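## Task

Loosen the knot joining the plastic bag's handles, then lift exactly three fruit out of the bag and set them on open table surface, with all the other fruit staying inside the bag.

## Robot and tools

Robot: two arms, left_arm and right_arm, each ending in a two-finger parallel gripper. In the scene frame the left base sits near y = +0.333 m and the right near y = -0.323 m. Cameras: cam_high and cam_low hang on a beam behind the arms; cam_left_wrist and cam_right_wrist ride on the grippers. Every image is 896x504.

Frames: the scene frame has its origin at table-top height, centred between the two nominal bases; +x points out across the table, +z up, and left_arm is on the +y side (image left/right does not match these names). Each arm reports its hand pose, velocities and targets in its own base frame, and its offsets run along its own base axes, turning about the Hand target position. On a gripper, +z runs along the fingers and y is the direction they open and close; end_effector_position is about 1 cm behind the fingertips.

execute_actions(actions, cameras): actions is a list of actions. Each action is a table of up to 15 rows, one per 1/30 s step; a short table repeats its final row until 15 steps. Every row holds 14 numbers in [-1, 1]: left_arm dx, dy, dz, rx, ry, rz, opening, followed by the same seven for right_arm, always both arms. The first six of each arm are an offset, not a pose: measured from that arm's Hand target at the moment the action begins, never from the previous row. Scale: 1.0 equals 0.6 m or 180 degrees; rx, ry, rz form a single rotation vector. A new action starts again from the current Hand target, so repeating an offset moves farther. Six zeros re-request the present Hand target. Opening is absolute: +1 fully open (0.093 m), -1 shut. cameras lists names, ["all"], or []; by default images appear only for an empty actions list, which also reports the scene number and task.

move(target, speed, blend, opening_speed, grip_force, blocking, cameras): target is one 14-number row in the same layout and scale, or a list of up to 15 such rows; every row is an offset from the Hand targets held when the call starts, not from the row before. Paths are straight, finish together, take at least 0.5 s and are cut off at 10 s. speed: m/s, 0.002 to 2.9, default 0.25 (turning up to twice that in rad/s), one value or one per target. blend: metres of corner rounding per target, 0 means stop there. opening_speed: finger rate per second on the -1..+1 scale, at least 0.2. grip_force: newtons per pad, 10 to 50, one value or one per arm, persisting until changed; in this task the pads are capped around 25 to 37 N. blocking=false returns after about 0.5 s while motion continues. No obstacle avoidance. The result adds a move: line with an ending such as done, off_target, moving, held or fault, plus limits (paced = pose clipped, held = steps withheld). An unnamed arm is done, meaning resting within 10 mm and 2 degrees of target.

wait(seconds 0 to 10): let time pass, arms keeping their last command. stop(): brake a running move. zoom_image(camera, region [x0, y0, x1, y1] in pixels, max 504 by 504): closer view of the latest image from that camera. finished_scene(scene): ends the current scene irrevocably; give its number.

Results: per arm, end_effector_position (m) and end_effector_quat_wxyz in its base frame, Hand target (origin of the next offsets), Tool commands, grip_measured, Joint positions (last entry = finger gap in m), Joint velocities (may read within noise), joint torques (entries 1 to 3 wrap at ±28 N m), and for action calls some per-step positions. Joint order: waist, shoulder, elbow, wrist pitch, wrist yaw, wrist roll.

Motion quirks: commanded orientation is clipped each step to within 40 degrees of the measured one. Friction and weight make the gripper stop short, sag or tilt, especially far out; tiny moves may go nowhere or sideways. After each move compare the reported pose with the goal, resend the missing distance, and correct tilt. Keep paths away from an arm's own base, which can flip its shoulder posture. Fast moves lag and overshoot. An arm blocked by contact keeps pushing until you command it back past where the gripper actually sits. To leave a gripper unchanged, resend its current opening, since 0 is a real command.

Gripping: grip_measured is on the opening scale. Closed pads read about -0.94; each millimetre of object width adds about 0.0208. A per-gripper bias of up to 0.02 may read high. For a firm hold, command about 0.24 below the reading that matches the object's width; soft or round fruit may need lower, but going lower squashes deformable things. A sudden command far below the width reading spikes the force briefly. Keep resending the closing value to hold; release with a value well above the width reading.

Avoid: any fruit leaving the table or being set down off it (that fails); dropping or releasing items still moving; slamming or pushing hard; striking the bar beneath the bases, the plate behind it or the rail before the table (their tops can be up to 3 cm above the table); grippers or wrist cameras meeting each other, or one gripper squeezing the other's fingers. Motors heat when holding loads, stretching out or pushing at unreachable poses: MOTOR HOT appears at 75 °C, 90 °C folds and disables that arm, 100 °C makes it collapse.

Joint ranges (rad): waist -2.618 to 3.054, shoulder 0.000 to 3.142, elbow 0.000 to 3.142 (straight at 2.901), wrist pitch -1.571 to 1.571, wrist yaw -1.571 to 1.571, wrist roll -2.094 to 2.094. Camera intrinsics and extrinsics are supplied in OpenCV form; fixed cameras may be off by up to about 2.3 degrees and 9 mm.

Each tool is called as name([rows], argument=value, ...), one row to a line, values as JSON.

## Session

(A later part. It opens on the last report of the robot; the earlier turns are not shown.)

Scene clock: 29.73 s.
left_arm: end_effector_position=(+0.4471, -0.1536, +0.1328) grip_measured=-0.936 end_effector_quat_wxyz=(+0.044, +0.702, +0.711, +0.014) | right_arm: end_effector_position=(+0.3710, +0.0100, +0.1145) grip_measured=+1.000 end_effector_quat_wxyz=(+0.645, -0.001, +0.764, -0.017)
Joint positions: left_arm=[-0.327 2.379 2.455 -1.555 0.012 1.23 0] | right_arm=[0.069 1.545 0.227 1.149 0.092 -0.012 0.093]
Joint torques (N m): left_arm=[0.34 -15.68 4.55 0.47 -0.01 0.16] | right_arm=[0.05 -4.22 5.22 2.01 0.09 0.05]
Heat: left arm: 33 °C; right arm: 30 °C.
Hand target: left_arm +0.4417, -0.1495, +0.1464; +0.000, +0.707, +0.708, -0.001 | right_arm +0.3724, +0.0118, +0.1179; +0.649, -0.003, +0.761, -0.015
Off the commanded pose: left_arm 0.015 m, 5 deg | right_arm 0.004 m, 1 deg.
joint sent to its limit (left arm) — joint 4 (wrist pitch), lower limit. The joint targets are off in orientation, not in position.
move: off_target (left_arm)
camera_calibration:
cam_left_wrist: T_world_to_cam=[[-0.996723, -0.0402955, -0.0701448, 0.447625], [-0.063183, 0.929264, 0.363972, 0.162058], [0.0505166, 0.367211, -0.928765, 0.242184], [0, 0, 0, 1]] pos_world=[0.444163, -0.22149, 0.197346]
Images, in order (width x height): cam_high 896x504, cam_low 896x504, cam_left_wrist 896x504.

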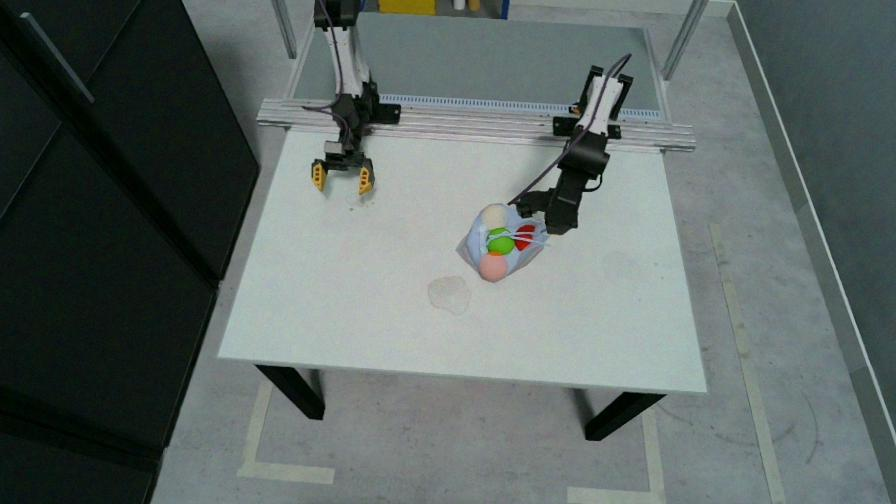

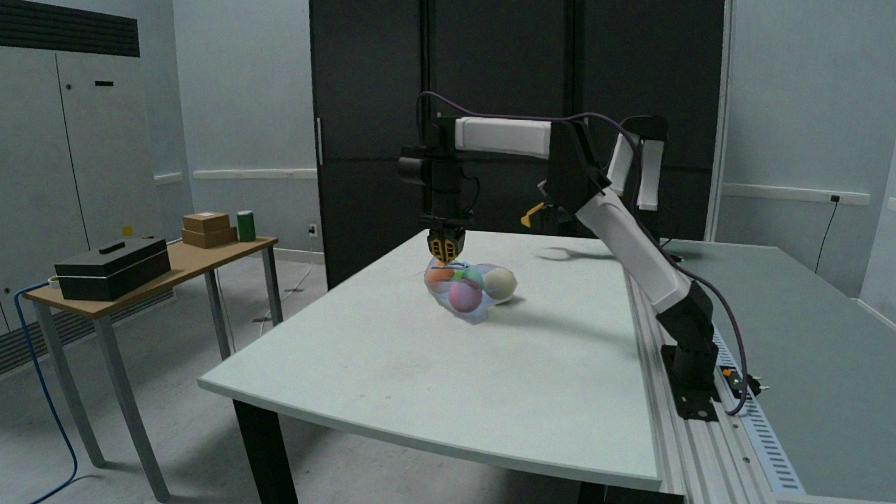

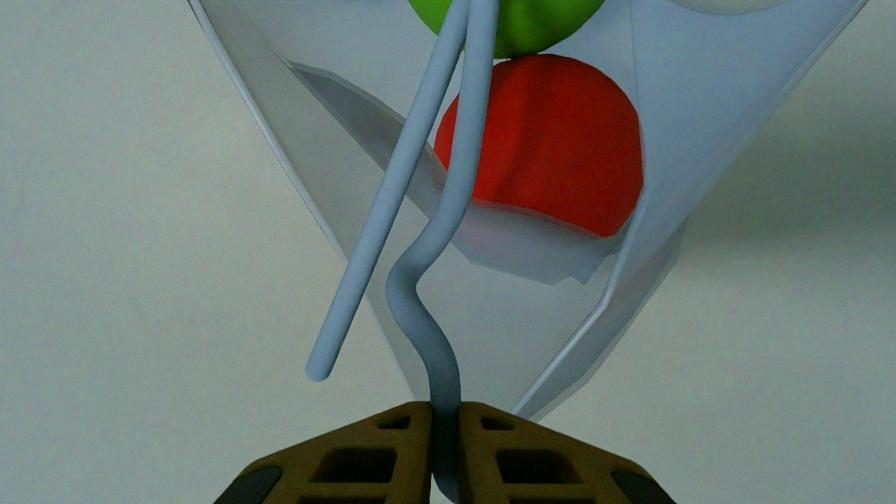

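move(target=[0, 0.09, 0.0, 0,0,0, -1, 0,0,0,0,0,0,1], cameras=["cam_left_wrist","cam_low","cam_high"], speed=0.06)

zoom_image(camera="cam_low", region=[410, 200, 530, 330])

zoom_image(camera="cam_high", region=[430, 170, 590, 310])

Scene clock: 31.83 s.
left_arm: end_effector_position=(+0.4478, -0.0989, +0.1320) grip_measured=-0.936 end_effector_quat_wxyz=(+0.027, +0.702, +0.712, +0.010) | right_arm: end_effector_position=(+0.3710, +0.0100, +0.1145) grip_measured=+1.000 end_effector_quat_wxyz=(+0.645, -0.001, +0.764, -0.017)
Joint positions: left_arm=[-0.213 2.335 2.375 -1.555 0.012 1.343 0] | right_arm=[0.069 1.545 0.227 1.149 0.092 -0.012 0.093]
Joint torques (N m): left_arm=[0.31 -15.58 4.56 0.39 -0.02 0.12] | right_arm=[0.05 -4.25 5.22 2.03 0.07 0.08]
Heat: left arm: 34 °C; right arm: 31 °C.
Hand target: left_arm +0.4418, -0.0954, +0.1465; +0.000, +0.707, +0.708, -0.001 | right_arm +0.3724, +0.0118, +0.1179; +0.649, -0.003, +0.761, -0.015
Off the commanded pose: left_arm 0.016 m, 3 deg | right_arm 0.004 m, 1 deg.
joint sent to its limit (left arm) — joint 4 (wrist pitch), lower limit. The joint targets are off in orientation, not in position.
move: off_target (left_arm)
camera_calibration:
cam_left_wrist: T_world_to_cam=[[-0.998372, -0.0399949, -0.0406549, 0.447346], [-0.0525037, 0.92291, 0.381419, 0.103893], [0.022266, 0.382933, -0.923508, 0.234737], [0, 0, 0, 1]] pos_world=[0.446846, -0.167881, 0.195341]
Images, in order (width x height): cam_high 896x504, cam_low 896x504, cam_left_wrist 896x504.

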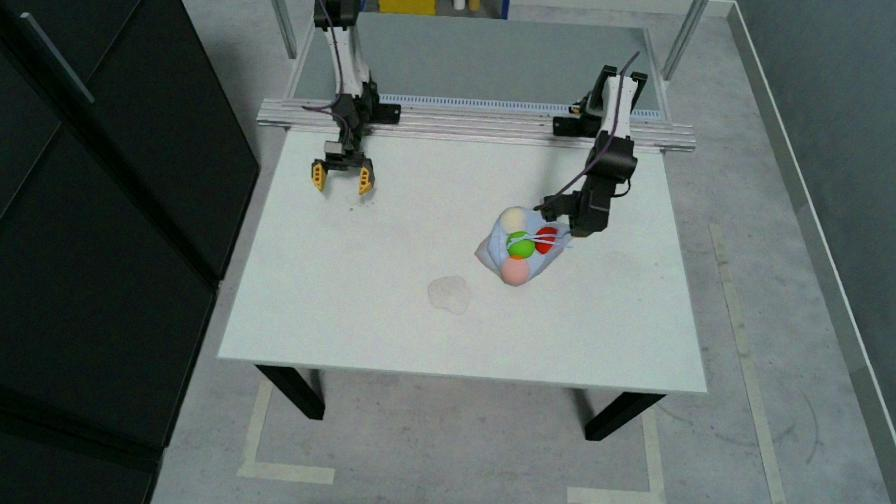

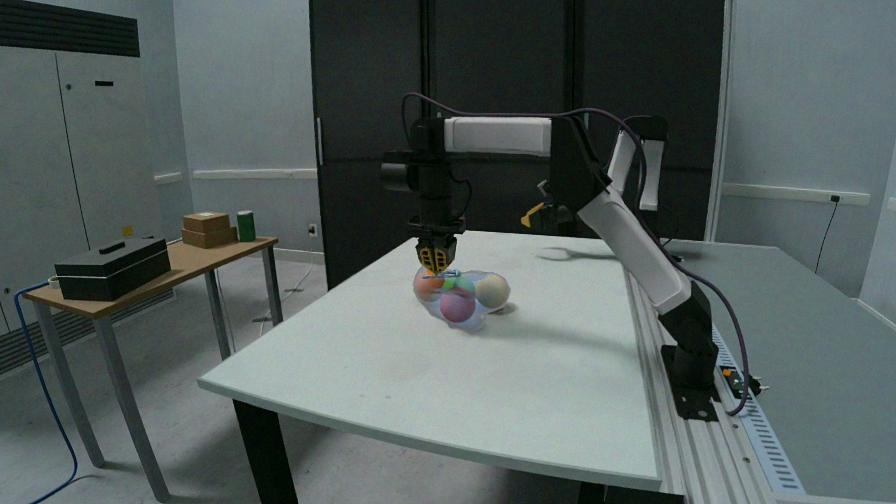

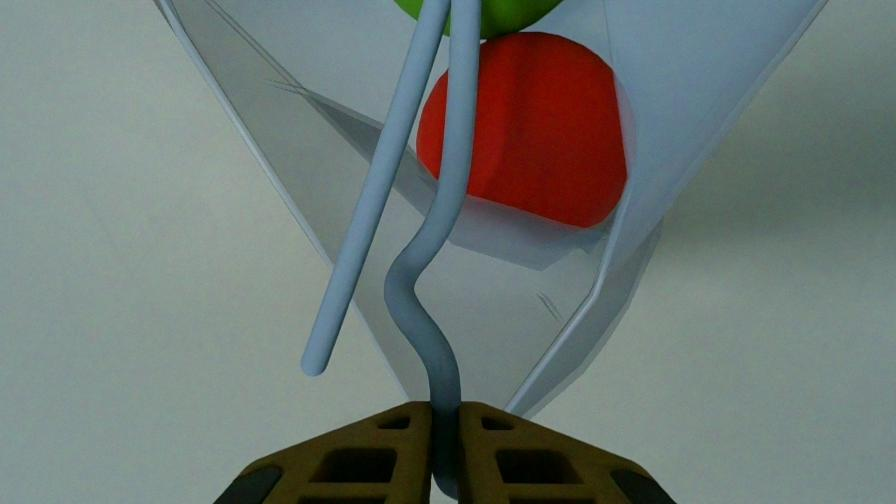

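Scaled by 3.877 from the camera's 896x504 image, which has a finer 1280x720 frame.

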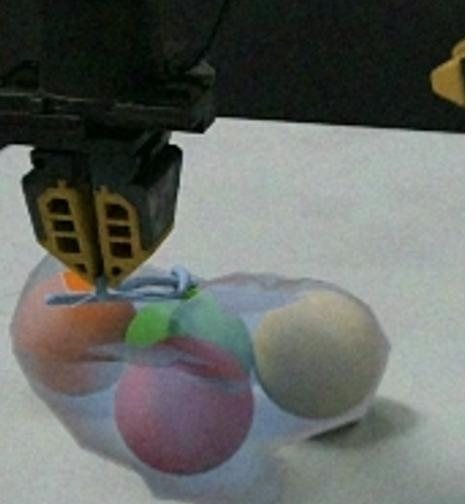

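Scaled by 3.150 from the camera's 896x504 image, which has a finer 1280x720 frame.

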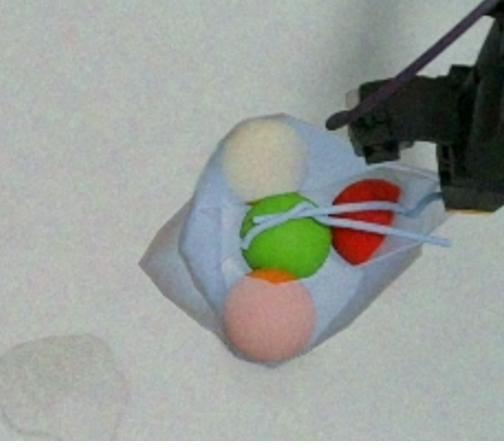

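move(target=[0,0,0,0,0,0,-1, -0.04,0.42,0.15,-0.09,0.217,0.268,0], cameras=["cam_right_wrist","cam_high"])

Scene clock: 36.37 s.
left_arm: end_effector_position=(+0.4478, -0.0989, +0.1320) grip_measured=-0.936 end_effector_quat_wxyz=(+0.027, +0.702, +0.712, +0.010) | right_arm: end_effector_position=(+0.3480, +0.2568, +0.2064) grip_measured=+0.001 end_effector_quat_wxyz=(+0.313, -0.389, +0.855, +0.140)
Joint positions: left_arm=[-0.213 2.335 2.375 -1.555 0.012 1.344 0] | right_arm=[0.566 1.604 1.425 -0.711 -0.179 -0.225 0.045]
Joint torques (N m): left_arm=[0.32 -15.71 4.56 0.38 -0.02 0.12] | right_arm=[0.4 -4.78 9.92 1.35 -0.13 -0.04]
Heat: left arm: 38 °C; right arm: 31 °C.
Hand target: left_arm +0.4418, -0.0954, +0.1465; +0.000, +0.707, +0.708, -0.001 | right_arm +0.3485, +0.2638, +0.2079; +0.309, -0.398, +0.851, +0.146
Off the commanded pose: left_arm 0.016 m, 3 deg | right_arm 0.007 m, 1 deg.
joint sent to its limit (left arm) — joint 4 (wrist pitch), lower limit. The joint targets are off in orientation, not in position.
move: off_target (left_arm)
camera_calibration:
cam_right_wrist: T_world_to_cam=[[0.749496, -0.660847, 0.0392074, -0.103654], [-0.633172, -0.732879, -0.248961, 0.499445], [0.19326, 0.16177, -0.96772, 0.180459], [0, 0, 0, 1]] pos_world=[0.359047, 0.26834, 0.30304]
Images, in order (width x height): cam_high 896x504, cam_right_wrist 896x504.

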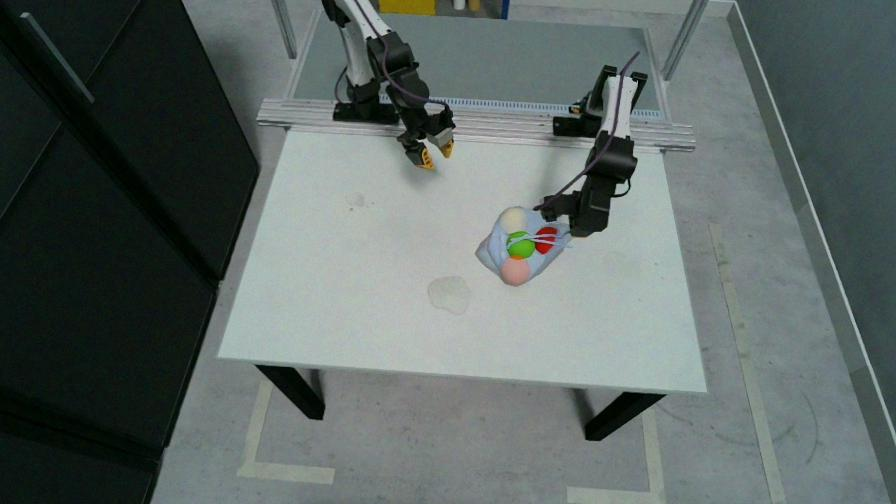

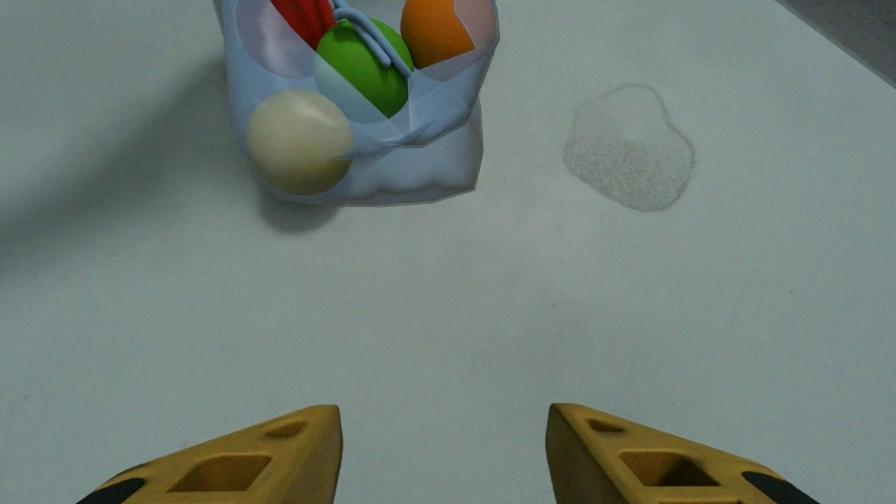

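zoom_image(camera="cam_right_wrist", region=[250, 0, 510, 140])

Scaled by 1.938 from the camera's 896x504 image, which has a finer 1280x720 frame.

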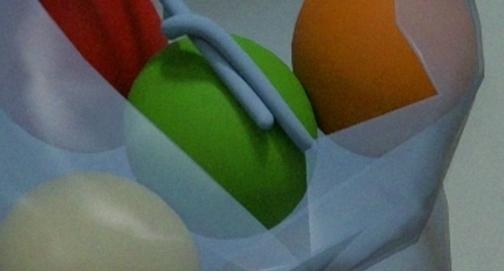

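move([
  [0,0,0,0,0,0,-0.5, 0,0,0,0,0,0,0],
  [0,0,0.06,0,0,0,-0.5, 0,0,0,0,0,0,0],
], cameras=["cam_right_wrist","cam_left_wrist","cam_low"], speed=0.1)

zoom_image(camera="cam_low", region=[400, 210, 520, 340])

Scene clock: 39.73 s.
left_arm: end_effector_position=(+0.4448, -0.0983, +0.1685) grip_measured=-0.502 end_effector_quat_wxyz=(+0.062, +0.701, +0.710, +0.032) | right_arm: end_effector_position=(+0.3479, +0.2567, +0.2063) grip_measured=+0.001 end_effector_quat_wxyz=(+0.313, -0.389, +0.855, +0.140)
Joint positions: left_arm=[-0.213 2.251 2.375 -1.555 0.012 1.345 0.021] | right_arm=[0.566 1.604 1.425 -0.712 -0.179 -0.225 0.045]
Joint torques (N m): left_arm=[0.36 -14.22 6.13 0.55 0.02 0.12] | right_arm=[0.39 -4.64 9.98 1.34 -0.11 -0.04]
Heat: left arm: 40 °C; right arm: 31 °C.
Hand target: left_arm +0.4418, -0.0955, +0.1825; +0.000, +0.707, +0.708, -0.001 | right_arm +0.3485, +0.2637, +0.2079; +0.309, -0.398, +0.851, +0.146
Off the commanded pose: left_arm 0.015 m, 8 deg | right_arm 0.007 m, 1 deg.
joint sent to its limit (left arm) — joint 4 (wrist pitch), lower limit. The joint targets are off in orientation, not in position.
move: off_target (left_arm)
camera_calibration:
cam_left_wrist: T_world_to_cam=[[-0.991792, -0.0402699, -0.121352, 0.45656], [-0.081746, 0.9295, 0.359649, 0.106488], [0.0983138, 0.366618, -0.925163, 0.233201], [0, 0, 0, 1]] pos_world=[0.438591, -0.166091, 0.232855]
cam_right_wrist: T_world_to_cam=[[0.749512, -0.660844, 0.0389426, -0.103503], [-0.633337, -0.732949, -0.248333, 0.499246], [0.192652, 0.161465, -0.967892, 0.180733], [0, 0, 0, 1]] pos_world=[0.358949, 0.268341, 0.30294]
Images, in order (width x height): cam_low 896x504, cam_left_wrist 896x504, cam_right_wrist 896x504.

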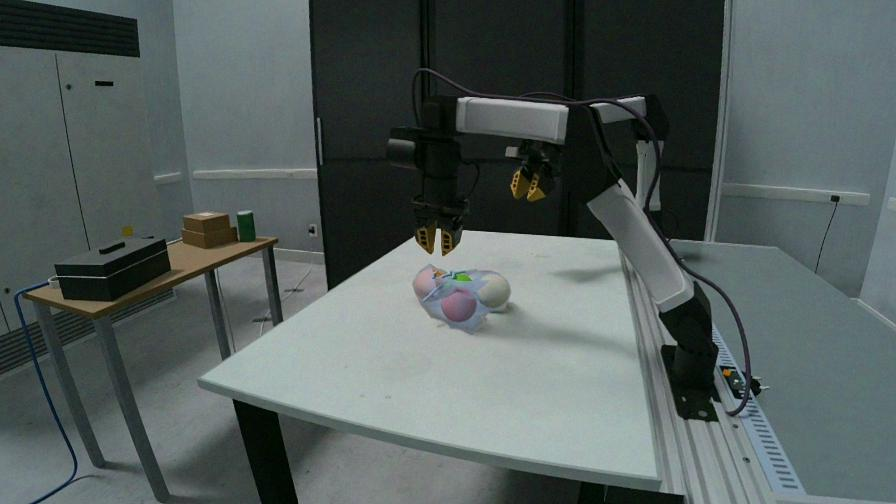

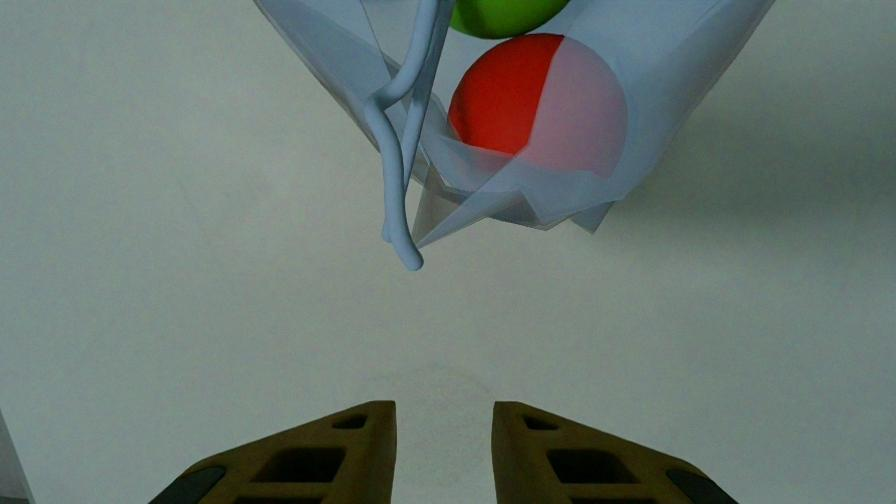

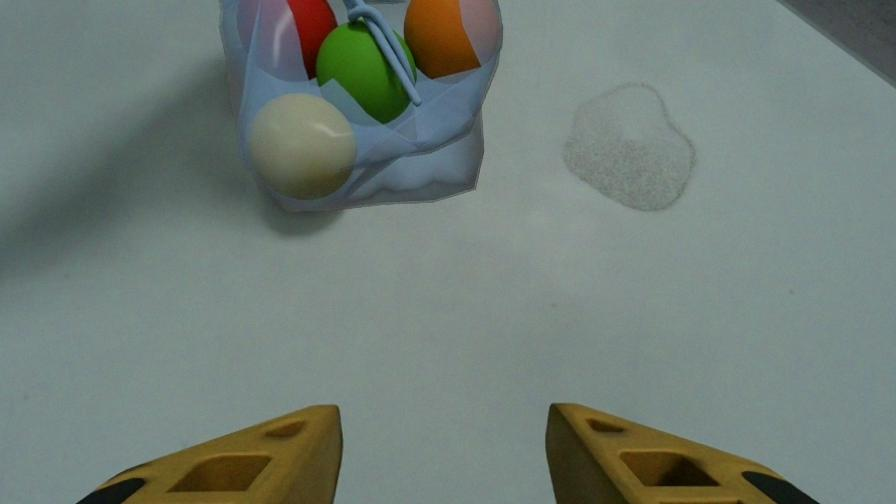

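Scaled by 3.877 from the camera's 896x504 image, which has a finer 1280x720 frame.

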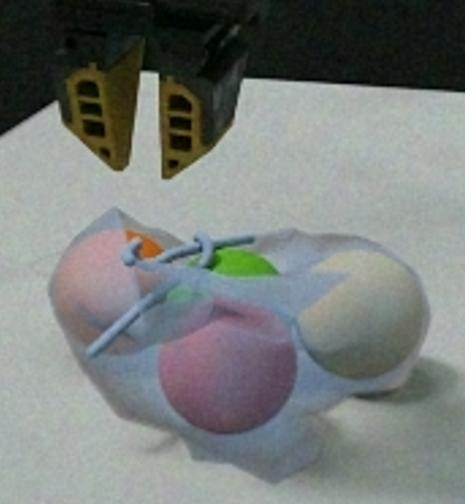

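move(target=[-0.01,-0.1,0.03,0,0,0,-0.5, 0,0,0,0,0,0,0], cameras=["cam_left_wrist"], speed=0.2)

zoom_image(camera="cam_left_wrist", region=[300, 0, 520, 400])

Scene clock: 41.57 s.
left_arm: end_effector_position=(+0.4373, -0.1548, +0.1849) grip_measured=-0.502 end_effector_quat_wxyz=(+0.090, +0.707, +0.701, +0.042) | right_arm: end_effector_position=(+0.3479, +0.2567, +0.2063) grip_measured=+0.001 end_effector_quat_wxyz=(+0.313, -0.389, +0.855, +0.140)
Joint positions: left_arm=[-0.339 2.251 2.435 -1.556 0.004 1.24 0.021] | right_arm=[0.566 1.604 1.425 -0.712 -0.179 -0.225 0.045]
Joint torques (N m): left_arm=[-0.02 -13.56 7.65 0.69 0.07 -0.13] | right_arm=[0.43 -4.68 9.94 1.35 -0.13 -0.04]
Heat: left arm: 41 °C; right arm: 30 °C.
Hand target: left_arm +0.4358, -0.1554, +0.2005; +0.000, +0.707, +0.708, -0.001 | right_arm +0.3485, +0.2637, +0.2079; +0.309, -0.398, +0.851, +0.146
Off the commanded pose: left_arm 0.016 m, 11 deg | right_arm 0.007 m, 1 deg.
joint sent to its limit (left arm) — joint 4 (wrist pitch), lower limit. The joint targets are off in orientation, not in position.
move: off_target (left_arm)
camera_calibration:
cam_left_wrist: T_world_to_cam=[[-0.984524, -0.0228068, -0.17376, 0.457993], [-0.0803684, 0.939847, 0.332008, 0.158649], [0.155736, 0.340835, -0.927134, 0.24102], [0, 0, 0, 1]] pos_world=[0.42612, -0.220808, 0.250366]
Images, in order (width x height): cam_left_wrist 896x504.

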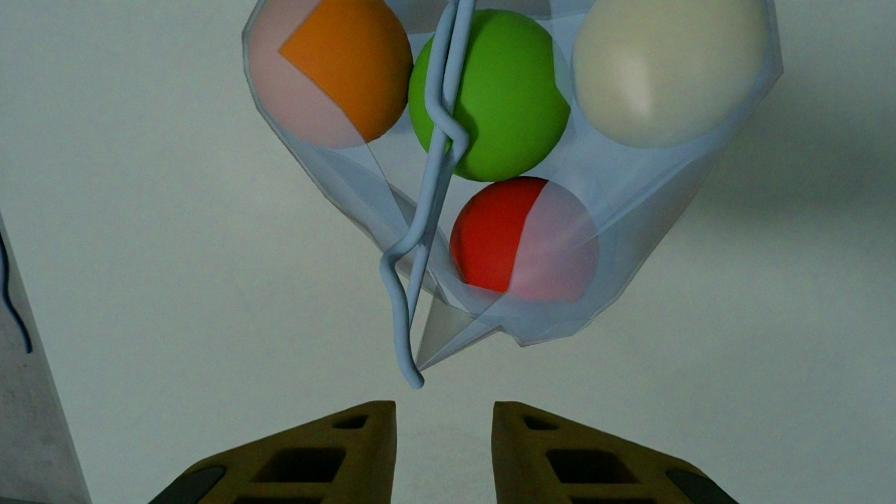

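Scaled by 1.260 from the camera's 896x504 image, which has a finer 1280x720 frame.

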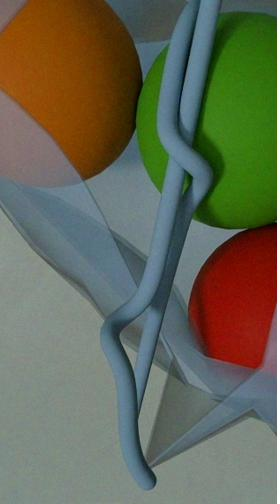

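move(target=[0.065,0.0,-0.14,0,0,0,-0.5, 0,0,0,0,0,0,0], cameras=["cam_left_wrist","cam_low"], speed=0.15)

zoom_image(camera="cam_low", region=[400, 210, 520, 340])

Scene clock: 44.77 s.
left_arm: end_effector_position=(+0.4732, -0.1560, +0.1198) grip_measured=-0.502 end_effector_quat_wxyz=(+0.058, +0.702, +0.710, +0.027) | right_arm: end_effector_position=(+0.3479, +0.2567, +0.2063) grip_measured=+0.001 end_effector_quat_wxyz=(+0.313, -0.389, +0.855, +0.140)
Joint positions: left_arm=[-0.317 2.494 2.608 -1.556 0.004 1.242 0.021] | right_arm=[0.566 1.604 1.425 -0.712 -0.179 -0.225 0.045]
Joint torques (N m): left_arm=[0.34 -11.89 7.77 0.55 0.09 0.11] | right_arm=[0.4 -4.72 9.84 1.37 -0.12 -0.03]
Heat: left arm: 42 °C; right arm: 31 °C.
Hand target: left_arm +0.4748, -0.1555, +0.1165; +0.001, +0.707, +0.708, -0.001 | right_arm +0.3485, +0.2637, +0.2079; +0.309, -0.398, +0.851, +0.146
Off the commanded pose: left_arm 0.004 m, 7 deg | right_arm 0.007 m, 1 deg.
joint sent to its limit (left arm) — joint 4 (wrist pitch), lower limit. The joint targets are off in orientation, not in position.
move: off_target (left_arm)
camera_calibration:
cam_left_wrist: T_world_to_cam=[[-0.993344, -0.038798, -0.108455, 0.47589], [-0.0755131, 0.930351, 0.35881, 0.177188], [0.0869801, 0.364611, -0.927089, 0.211756], [0, 0, 0, 1]] pos_world=[0.467684, -0.223592, 0.184352]
Images, in order (width x height): cam_low 896x504, cam_left_wrist 896x504.

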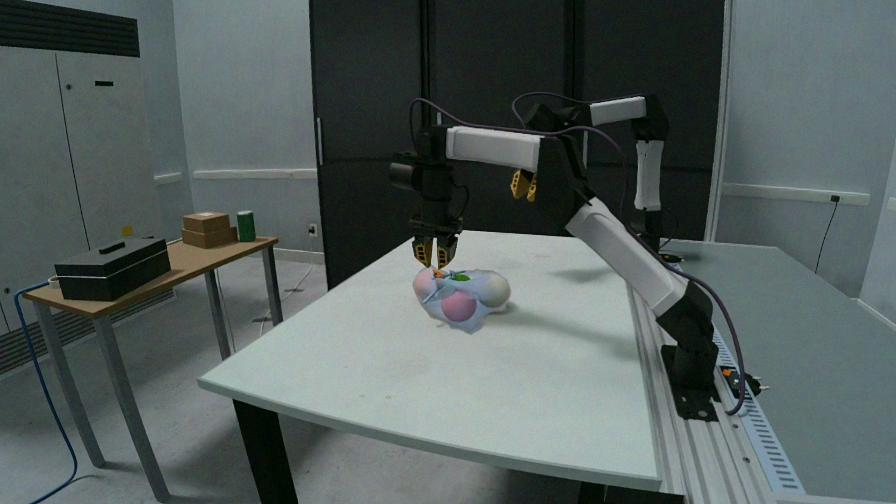

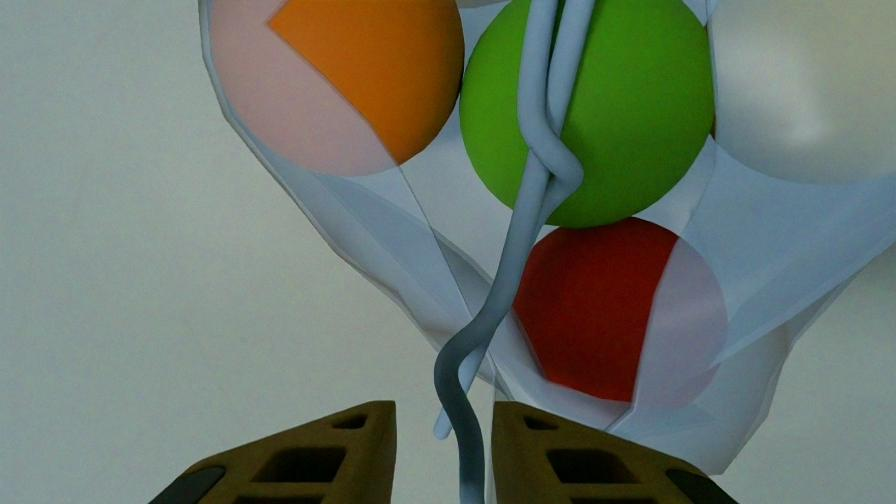

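Scaled by 3.877 from the camera's 896x504 image, which has a finer 1280x720 frame.

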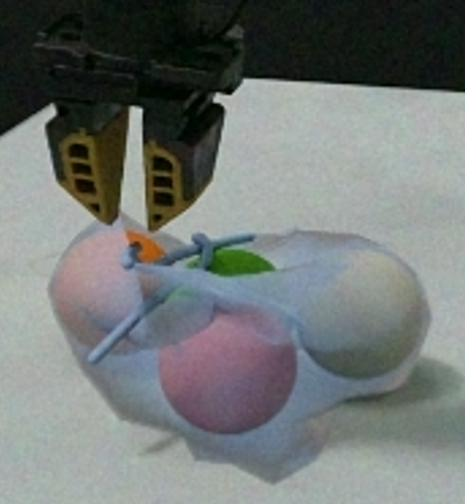

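move([
  [0.003,-0.01,-0.05,0,0,0,-0.5, 0,0,0,0,0,0,0],
  [0.003,-0.01,-0.055,0,0,0,-1, 0,0,0,0,0,0,0],
], cameras=["cam_left_wrist","cam_low"], speed=0.1)

zoom_image(camera="cam_low", region=[400, 210, 520, 340])

Scene clock: 47.83 s.
left_arm: end_effector_position=(+0.4768, -0.1571, +0.0919) grip_measured=-0.928 end_effector_quat_wxyz=(+0.038, +0.703, +0.710, +0.017) | right_arm: end_effector_position=(+0.3479, +0.2567, +0.2063) grip_measured=+0.001 end_effector_quat_wxyz=(+0.313, -0.389, +0.855, +0.140)
Joint positions: left_arm=[-0.317 2.568 2.636 -1.556 0.004 1.242 0.001] | right_arm=[0.566 1.604 1.425 -0.712 -0.179 -0.225 0.045]
Joint torques (N m): left_arm=[-0.46 -11.4 7.9 0.46 0.06 0.02] | right_arm=[0.38 -4.72 9.96 1.34 -0.13 -0.02]
Heat: left arm: 41 °C; right arm: 31 °C.
Hand target: left_arm +0.4765, -0.1615, +0.0833; +0.000, +0.707, +0.708, -0.001 | right_arm +0.3485, +0.2637, +0.2079; +0.309, -0.398, +0.851, +0.146
Off the commanded pose: left_arm 0.009 m, 5 deg | right_arm 0.007 m, 1 deg.
joint sent to its limit (left arm) — joint 4 (wrist pitch), lower limit. The joint targets are off in orientation, not in position.
move: off_target (left_arm); target 2's new opening was sent with left_arm's hand 0.009 m and 5 deg from that target
camera_calibration:
cam_left_wrist: T_world_to_cam=[[-0.997129, -0.0375981, -0.0657218, 0.474439], [-0.059599, 0.925108, 0.374998, 0.178761], [0.0467005, 0.377839, -0.924693, 0.207095], [0, 0, 0, 1]] pos_world=[0.47406, -0.225784, 0.155645]
Images, in order (width x height): cam_low 896x504, cam_left_wrist 896x504.

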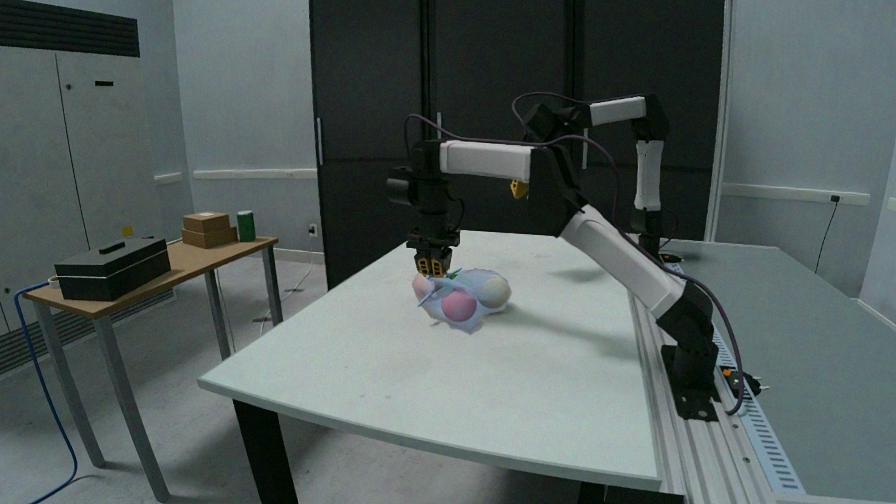

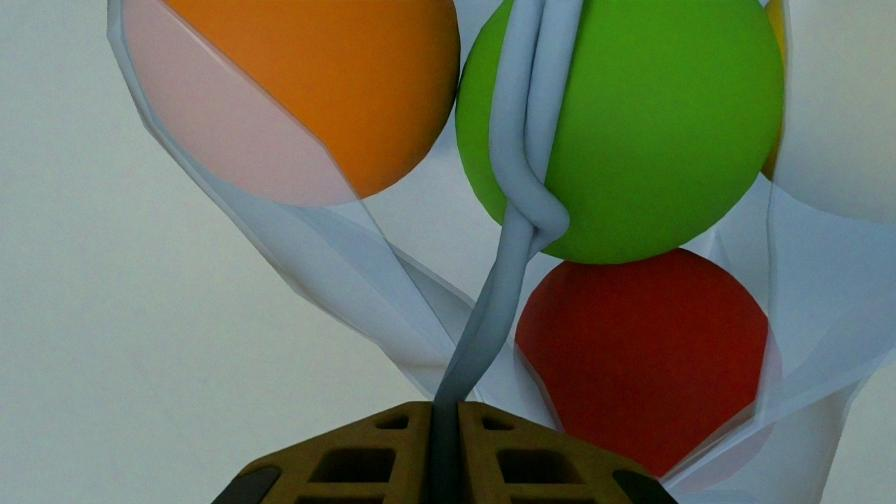

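Scaled by 3.877 from the camera's 896x504 image, which has a finer 1280x720 frame.

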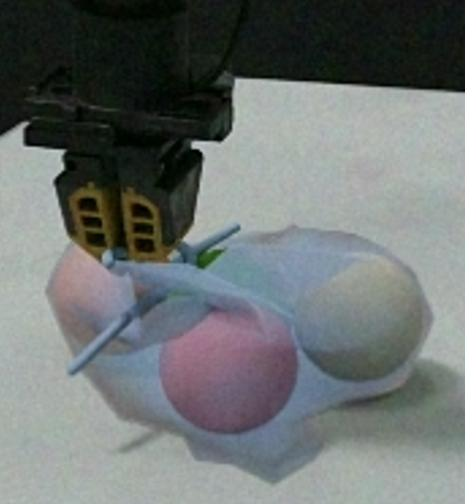

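move(target=[0,0.06,0.06,0,0,0,-1, 0,0,0,0,0,0,0], cameras=["cam_left_wrist","cam_low","cam_high","cam_right_wrist"], speed=0.06)

zoom_image(camera="cam_low", region=[400, 210, 520, 340])

zoom_image(camera="cam_high", region=[450, 170, 610, 310])

Scene clock: 49.87 s.
left_arm: end_effector_position=(+0.4818, -0.1272, +0.1064) grip_measured=-0.928 end_effector_quat_wxyz=(+0.045, +0.701, +0.711, +0.023) | right_arm: end_effector_position=(+0.3479, +0.2567, +0.2063) grip_measured=+0.001 end_effector_quat_wxyz=(+0.313, -0.389, +0.855, +0.140)
Joint positions: left_arm=[-0.257 2.523 2.609 -1.556 0.004 1.299 0.001] | right_arm=[0.566 1.604 1.425 -0.712 -0.179 -0.225 0.045]
Joint torques (N m): left_arm=[0.27 -16.43 4.37 0.5 0.08 0.14] | right_arm=[0.38 -4.74 9.87 1.35 -0.14 -0.04]
Heat: left arm: 42 °C; right arm: 32 °C.
Hand target: left_arm +0.4766, -0.1255, +0.1195; +0.000, +0.707, +0.708, -0.001 | right_arm +0.3485, +0.2637, +0.2079; +0.309, -0.398, +0.851, +0.146
Off the commanded pose: left_arm 0.014 m, 6 deg | right_arm 0.007 m, 1 deg.
joint sent to its limit (left arm) — joint 4 (wrist pitch), lower limit. The joint targets are off in orientation, not in position.
move: off_target (left_arm)
camera_calibration:
cam_left_wrist: T_world_to_cam=[[-0.995548, -0.0416472, -0.0845578, 0.482167], [-0.0704255, 0.924906, 0.373616, 0.151217], [0.0626479, 0.377908, -0.923721, 0.201115], [0, 0, 0, 1]] pos_world=[0.47807, -0.195783, 0.170048]
cam_right_wrist: T_world_to_cam=[[0.749512, -0.660844, 0.0389426, -0.103503], [-0.633337, -0.732949, -0.248333, 0.499246], [0.192652, 0.161465, -0.967892, 0.180733], [0, 0, 0, 1]] pos_world=[0.358949, 0.268341, 0.30294]

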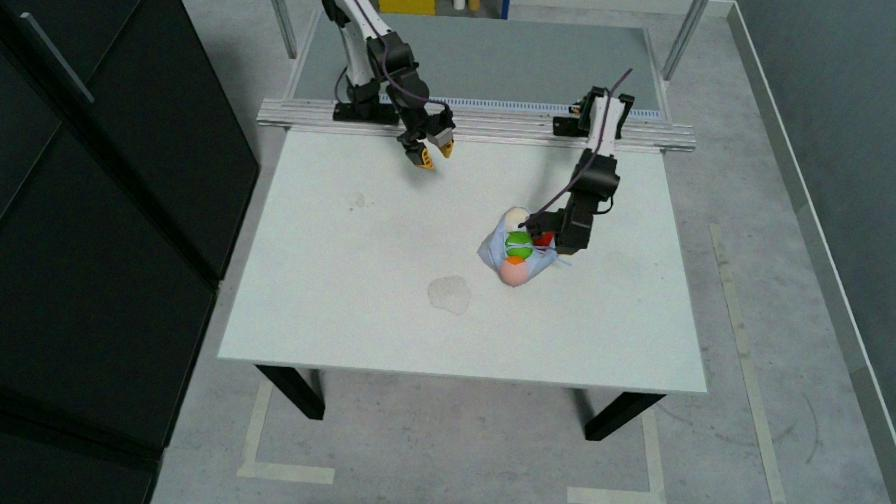

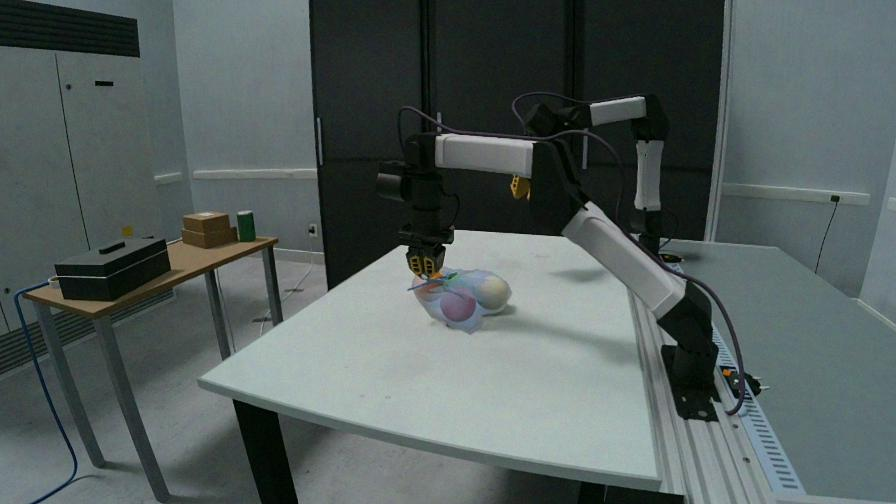

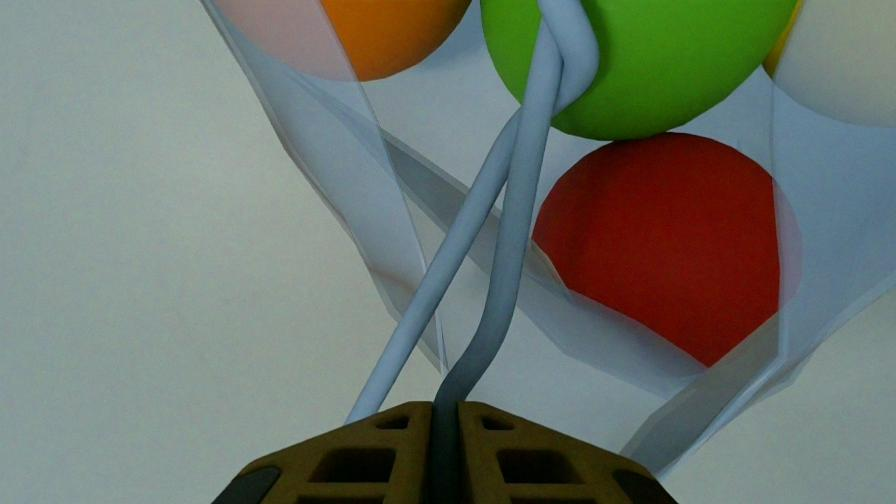

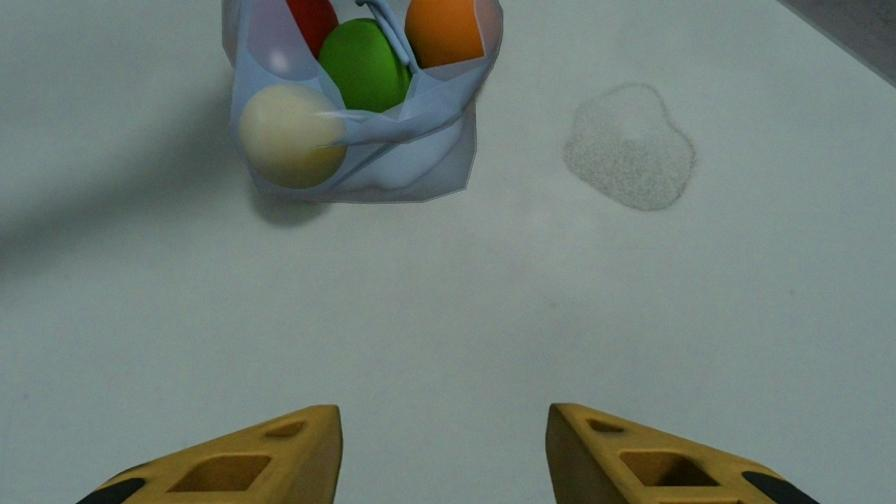

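Scaled by 3.877 from the camera's 896x504 image, which has a finer 1280x720 frame.

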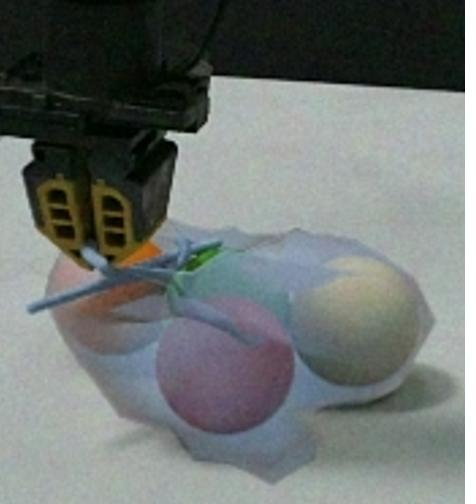

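Scaled by 3.150 from the camera's 896x504 image, which has a finer 1280x720 frame.

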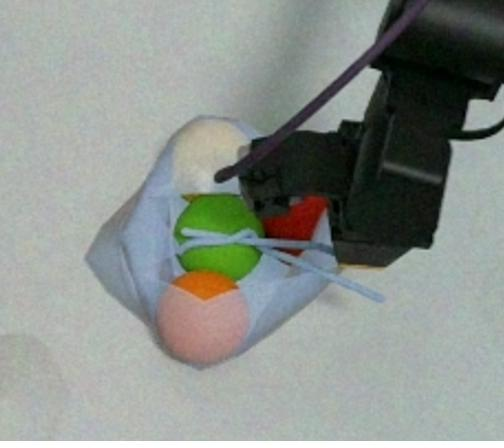

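Works without dragging. More.

move(target=[0,0.06,0.05,0,0,0,-1, 0,0,0,0,0,0,0], cameras=["cam_left_wrist","cam_low","cam_high"], speed=0.06)

zoom_image(camera="cam_low", region=[400, 210, 520, 340])

zoom_image(camera="cam_high", region=[450, 170, 610, 310])

Scene clock: 51.77 s.
left_arm: end_effector_position=(+0.4823, -0.0917, +0.1342) grip_measured=-0.928 end_effector_quat_wxyz=(+0.059, +0.701, +0.710, +0.037) | right_arm: end_effector_position=(+0.3479, +0.2567, +0.2063) grip_measured=+0.001 end_effector_quat_wxyz=(+0.313, -0.389, +0.855, +0.140)
Joint positions: left_arm=[-0.187 2.439 2.565 -1.556 0.004 1.37 0.001] | right_arm=[0.566 1.604 1.425 -0.712 -0.179 -0.225 0.045]
Joint torques (N m): left_arm=[0.39 -16.21 4.53 0.54 0.09 0.11] | right_arm=[0.44 -4.7 9.94 1.36 -0.14 -0.03]
Heat: left arm: 42 °C; right arm: 32 °C.
Hand target: left_arm +0.4766, -0.0895, +0.1495; +0.000, +0.707, +0.708, -0.001 | right_arm +0.3485, +0.2637, +0.2079; +0.309, -0.398, +0.851, +0.146
Off the commanded pose: left_arm 0.016 m, 8 deg | right_arm 0.007 m, 1 deg.
joint sent to its limit (left arm) — joint 4 (wrist pitch), lower limit. The joint targets are off in orientation, not in position.
move: off_target (left_arm)
camera_calibration:
cam_left_wrist: T_world_to_cam=[[-0.991357, -0.0406886, -0.124722, 0.490009], [-0.0845396, 0.925112, 0.370164, 0.115356], [0.10032, 0.377508, -0.920556, 0.19471], [0, 0, 0, 1]] pos_world=[0.475992, -0.160284, 0.197656]
Images, in order (width x height): cam_high 896x504, cam_low 896x504, cam_left_wrist 896x504.

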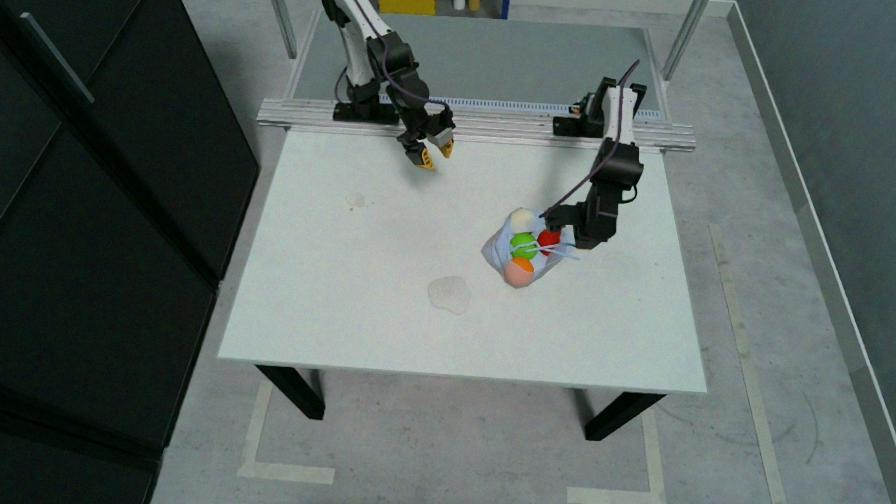

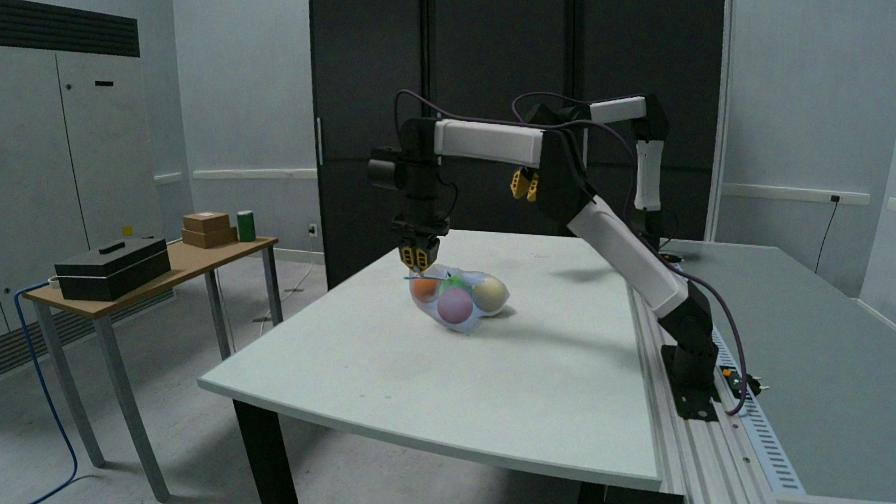

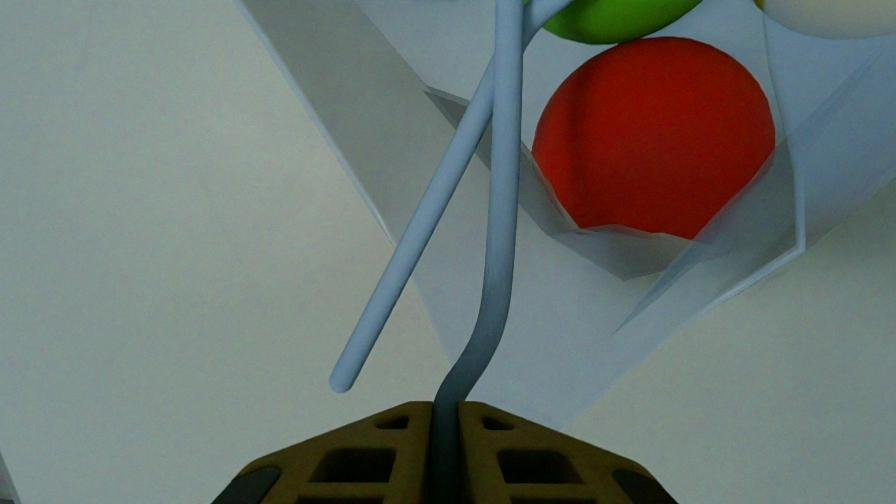

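Scaled by 3.877 from the camera's 896x504 image, which has a finer 1280x720 frame.

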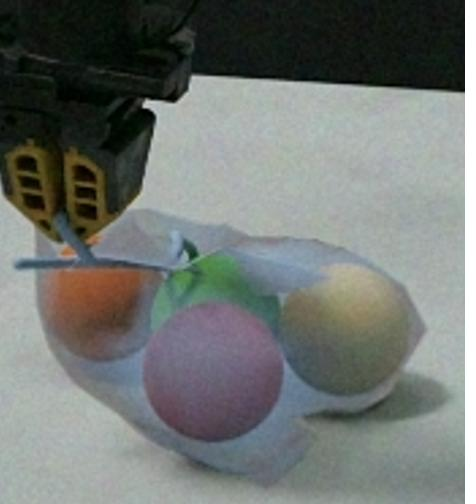

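Scaled by 3.150 from the camera's 896x504 image, which has a finer 1280x720 frame.

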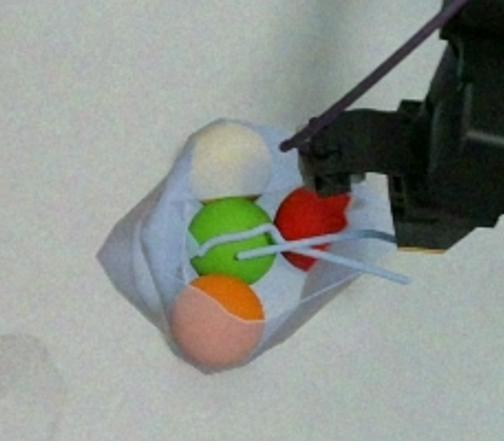

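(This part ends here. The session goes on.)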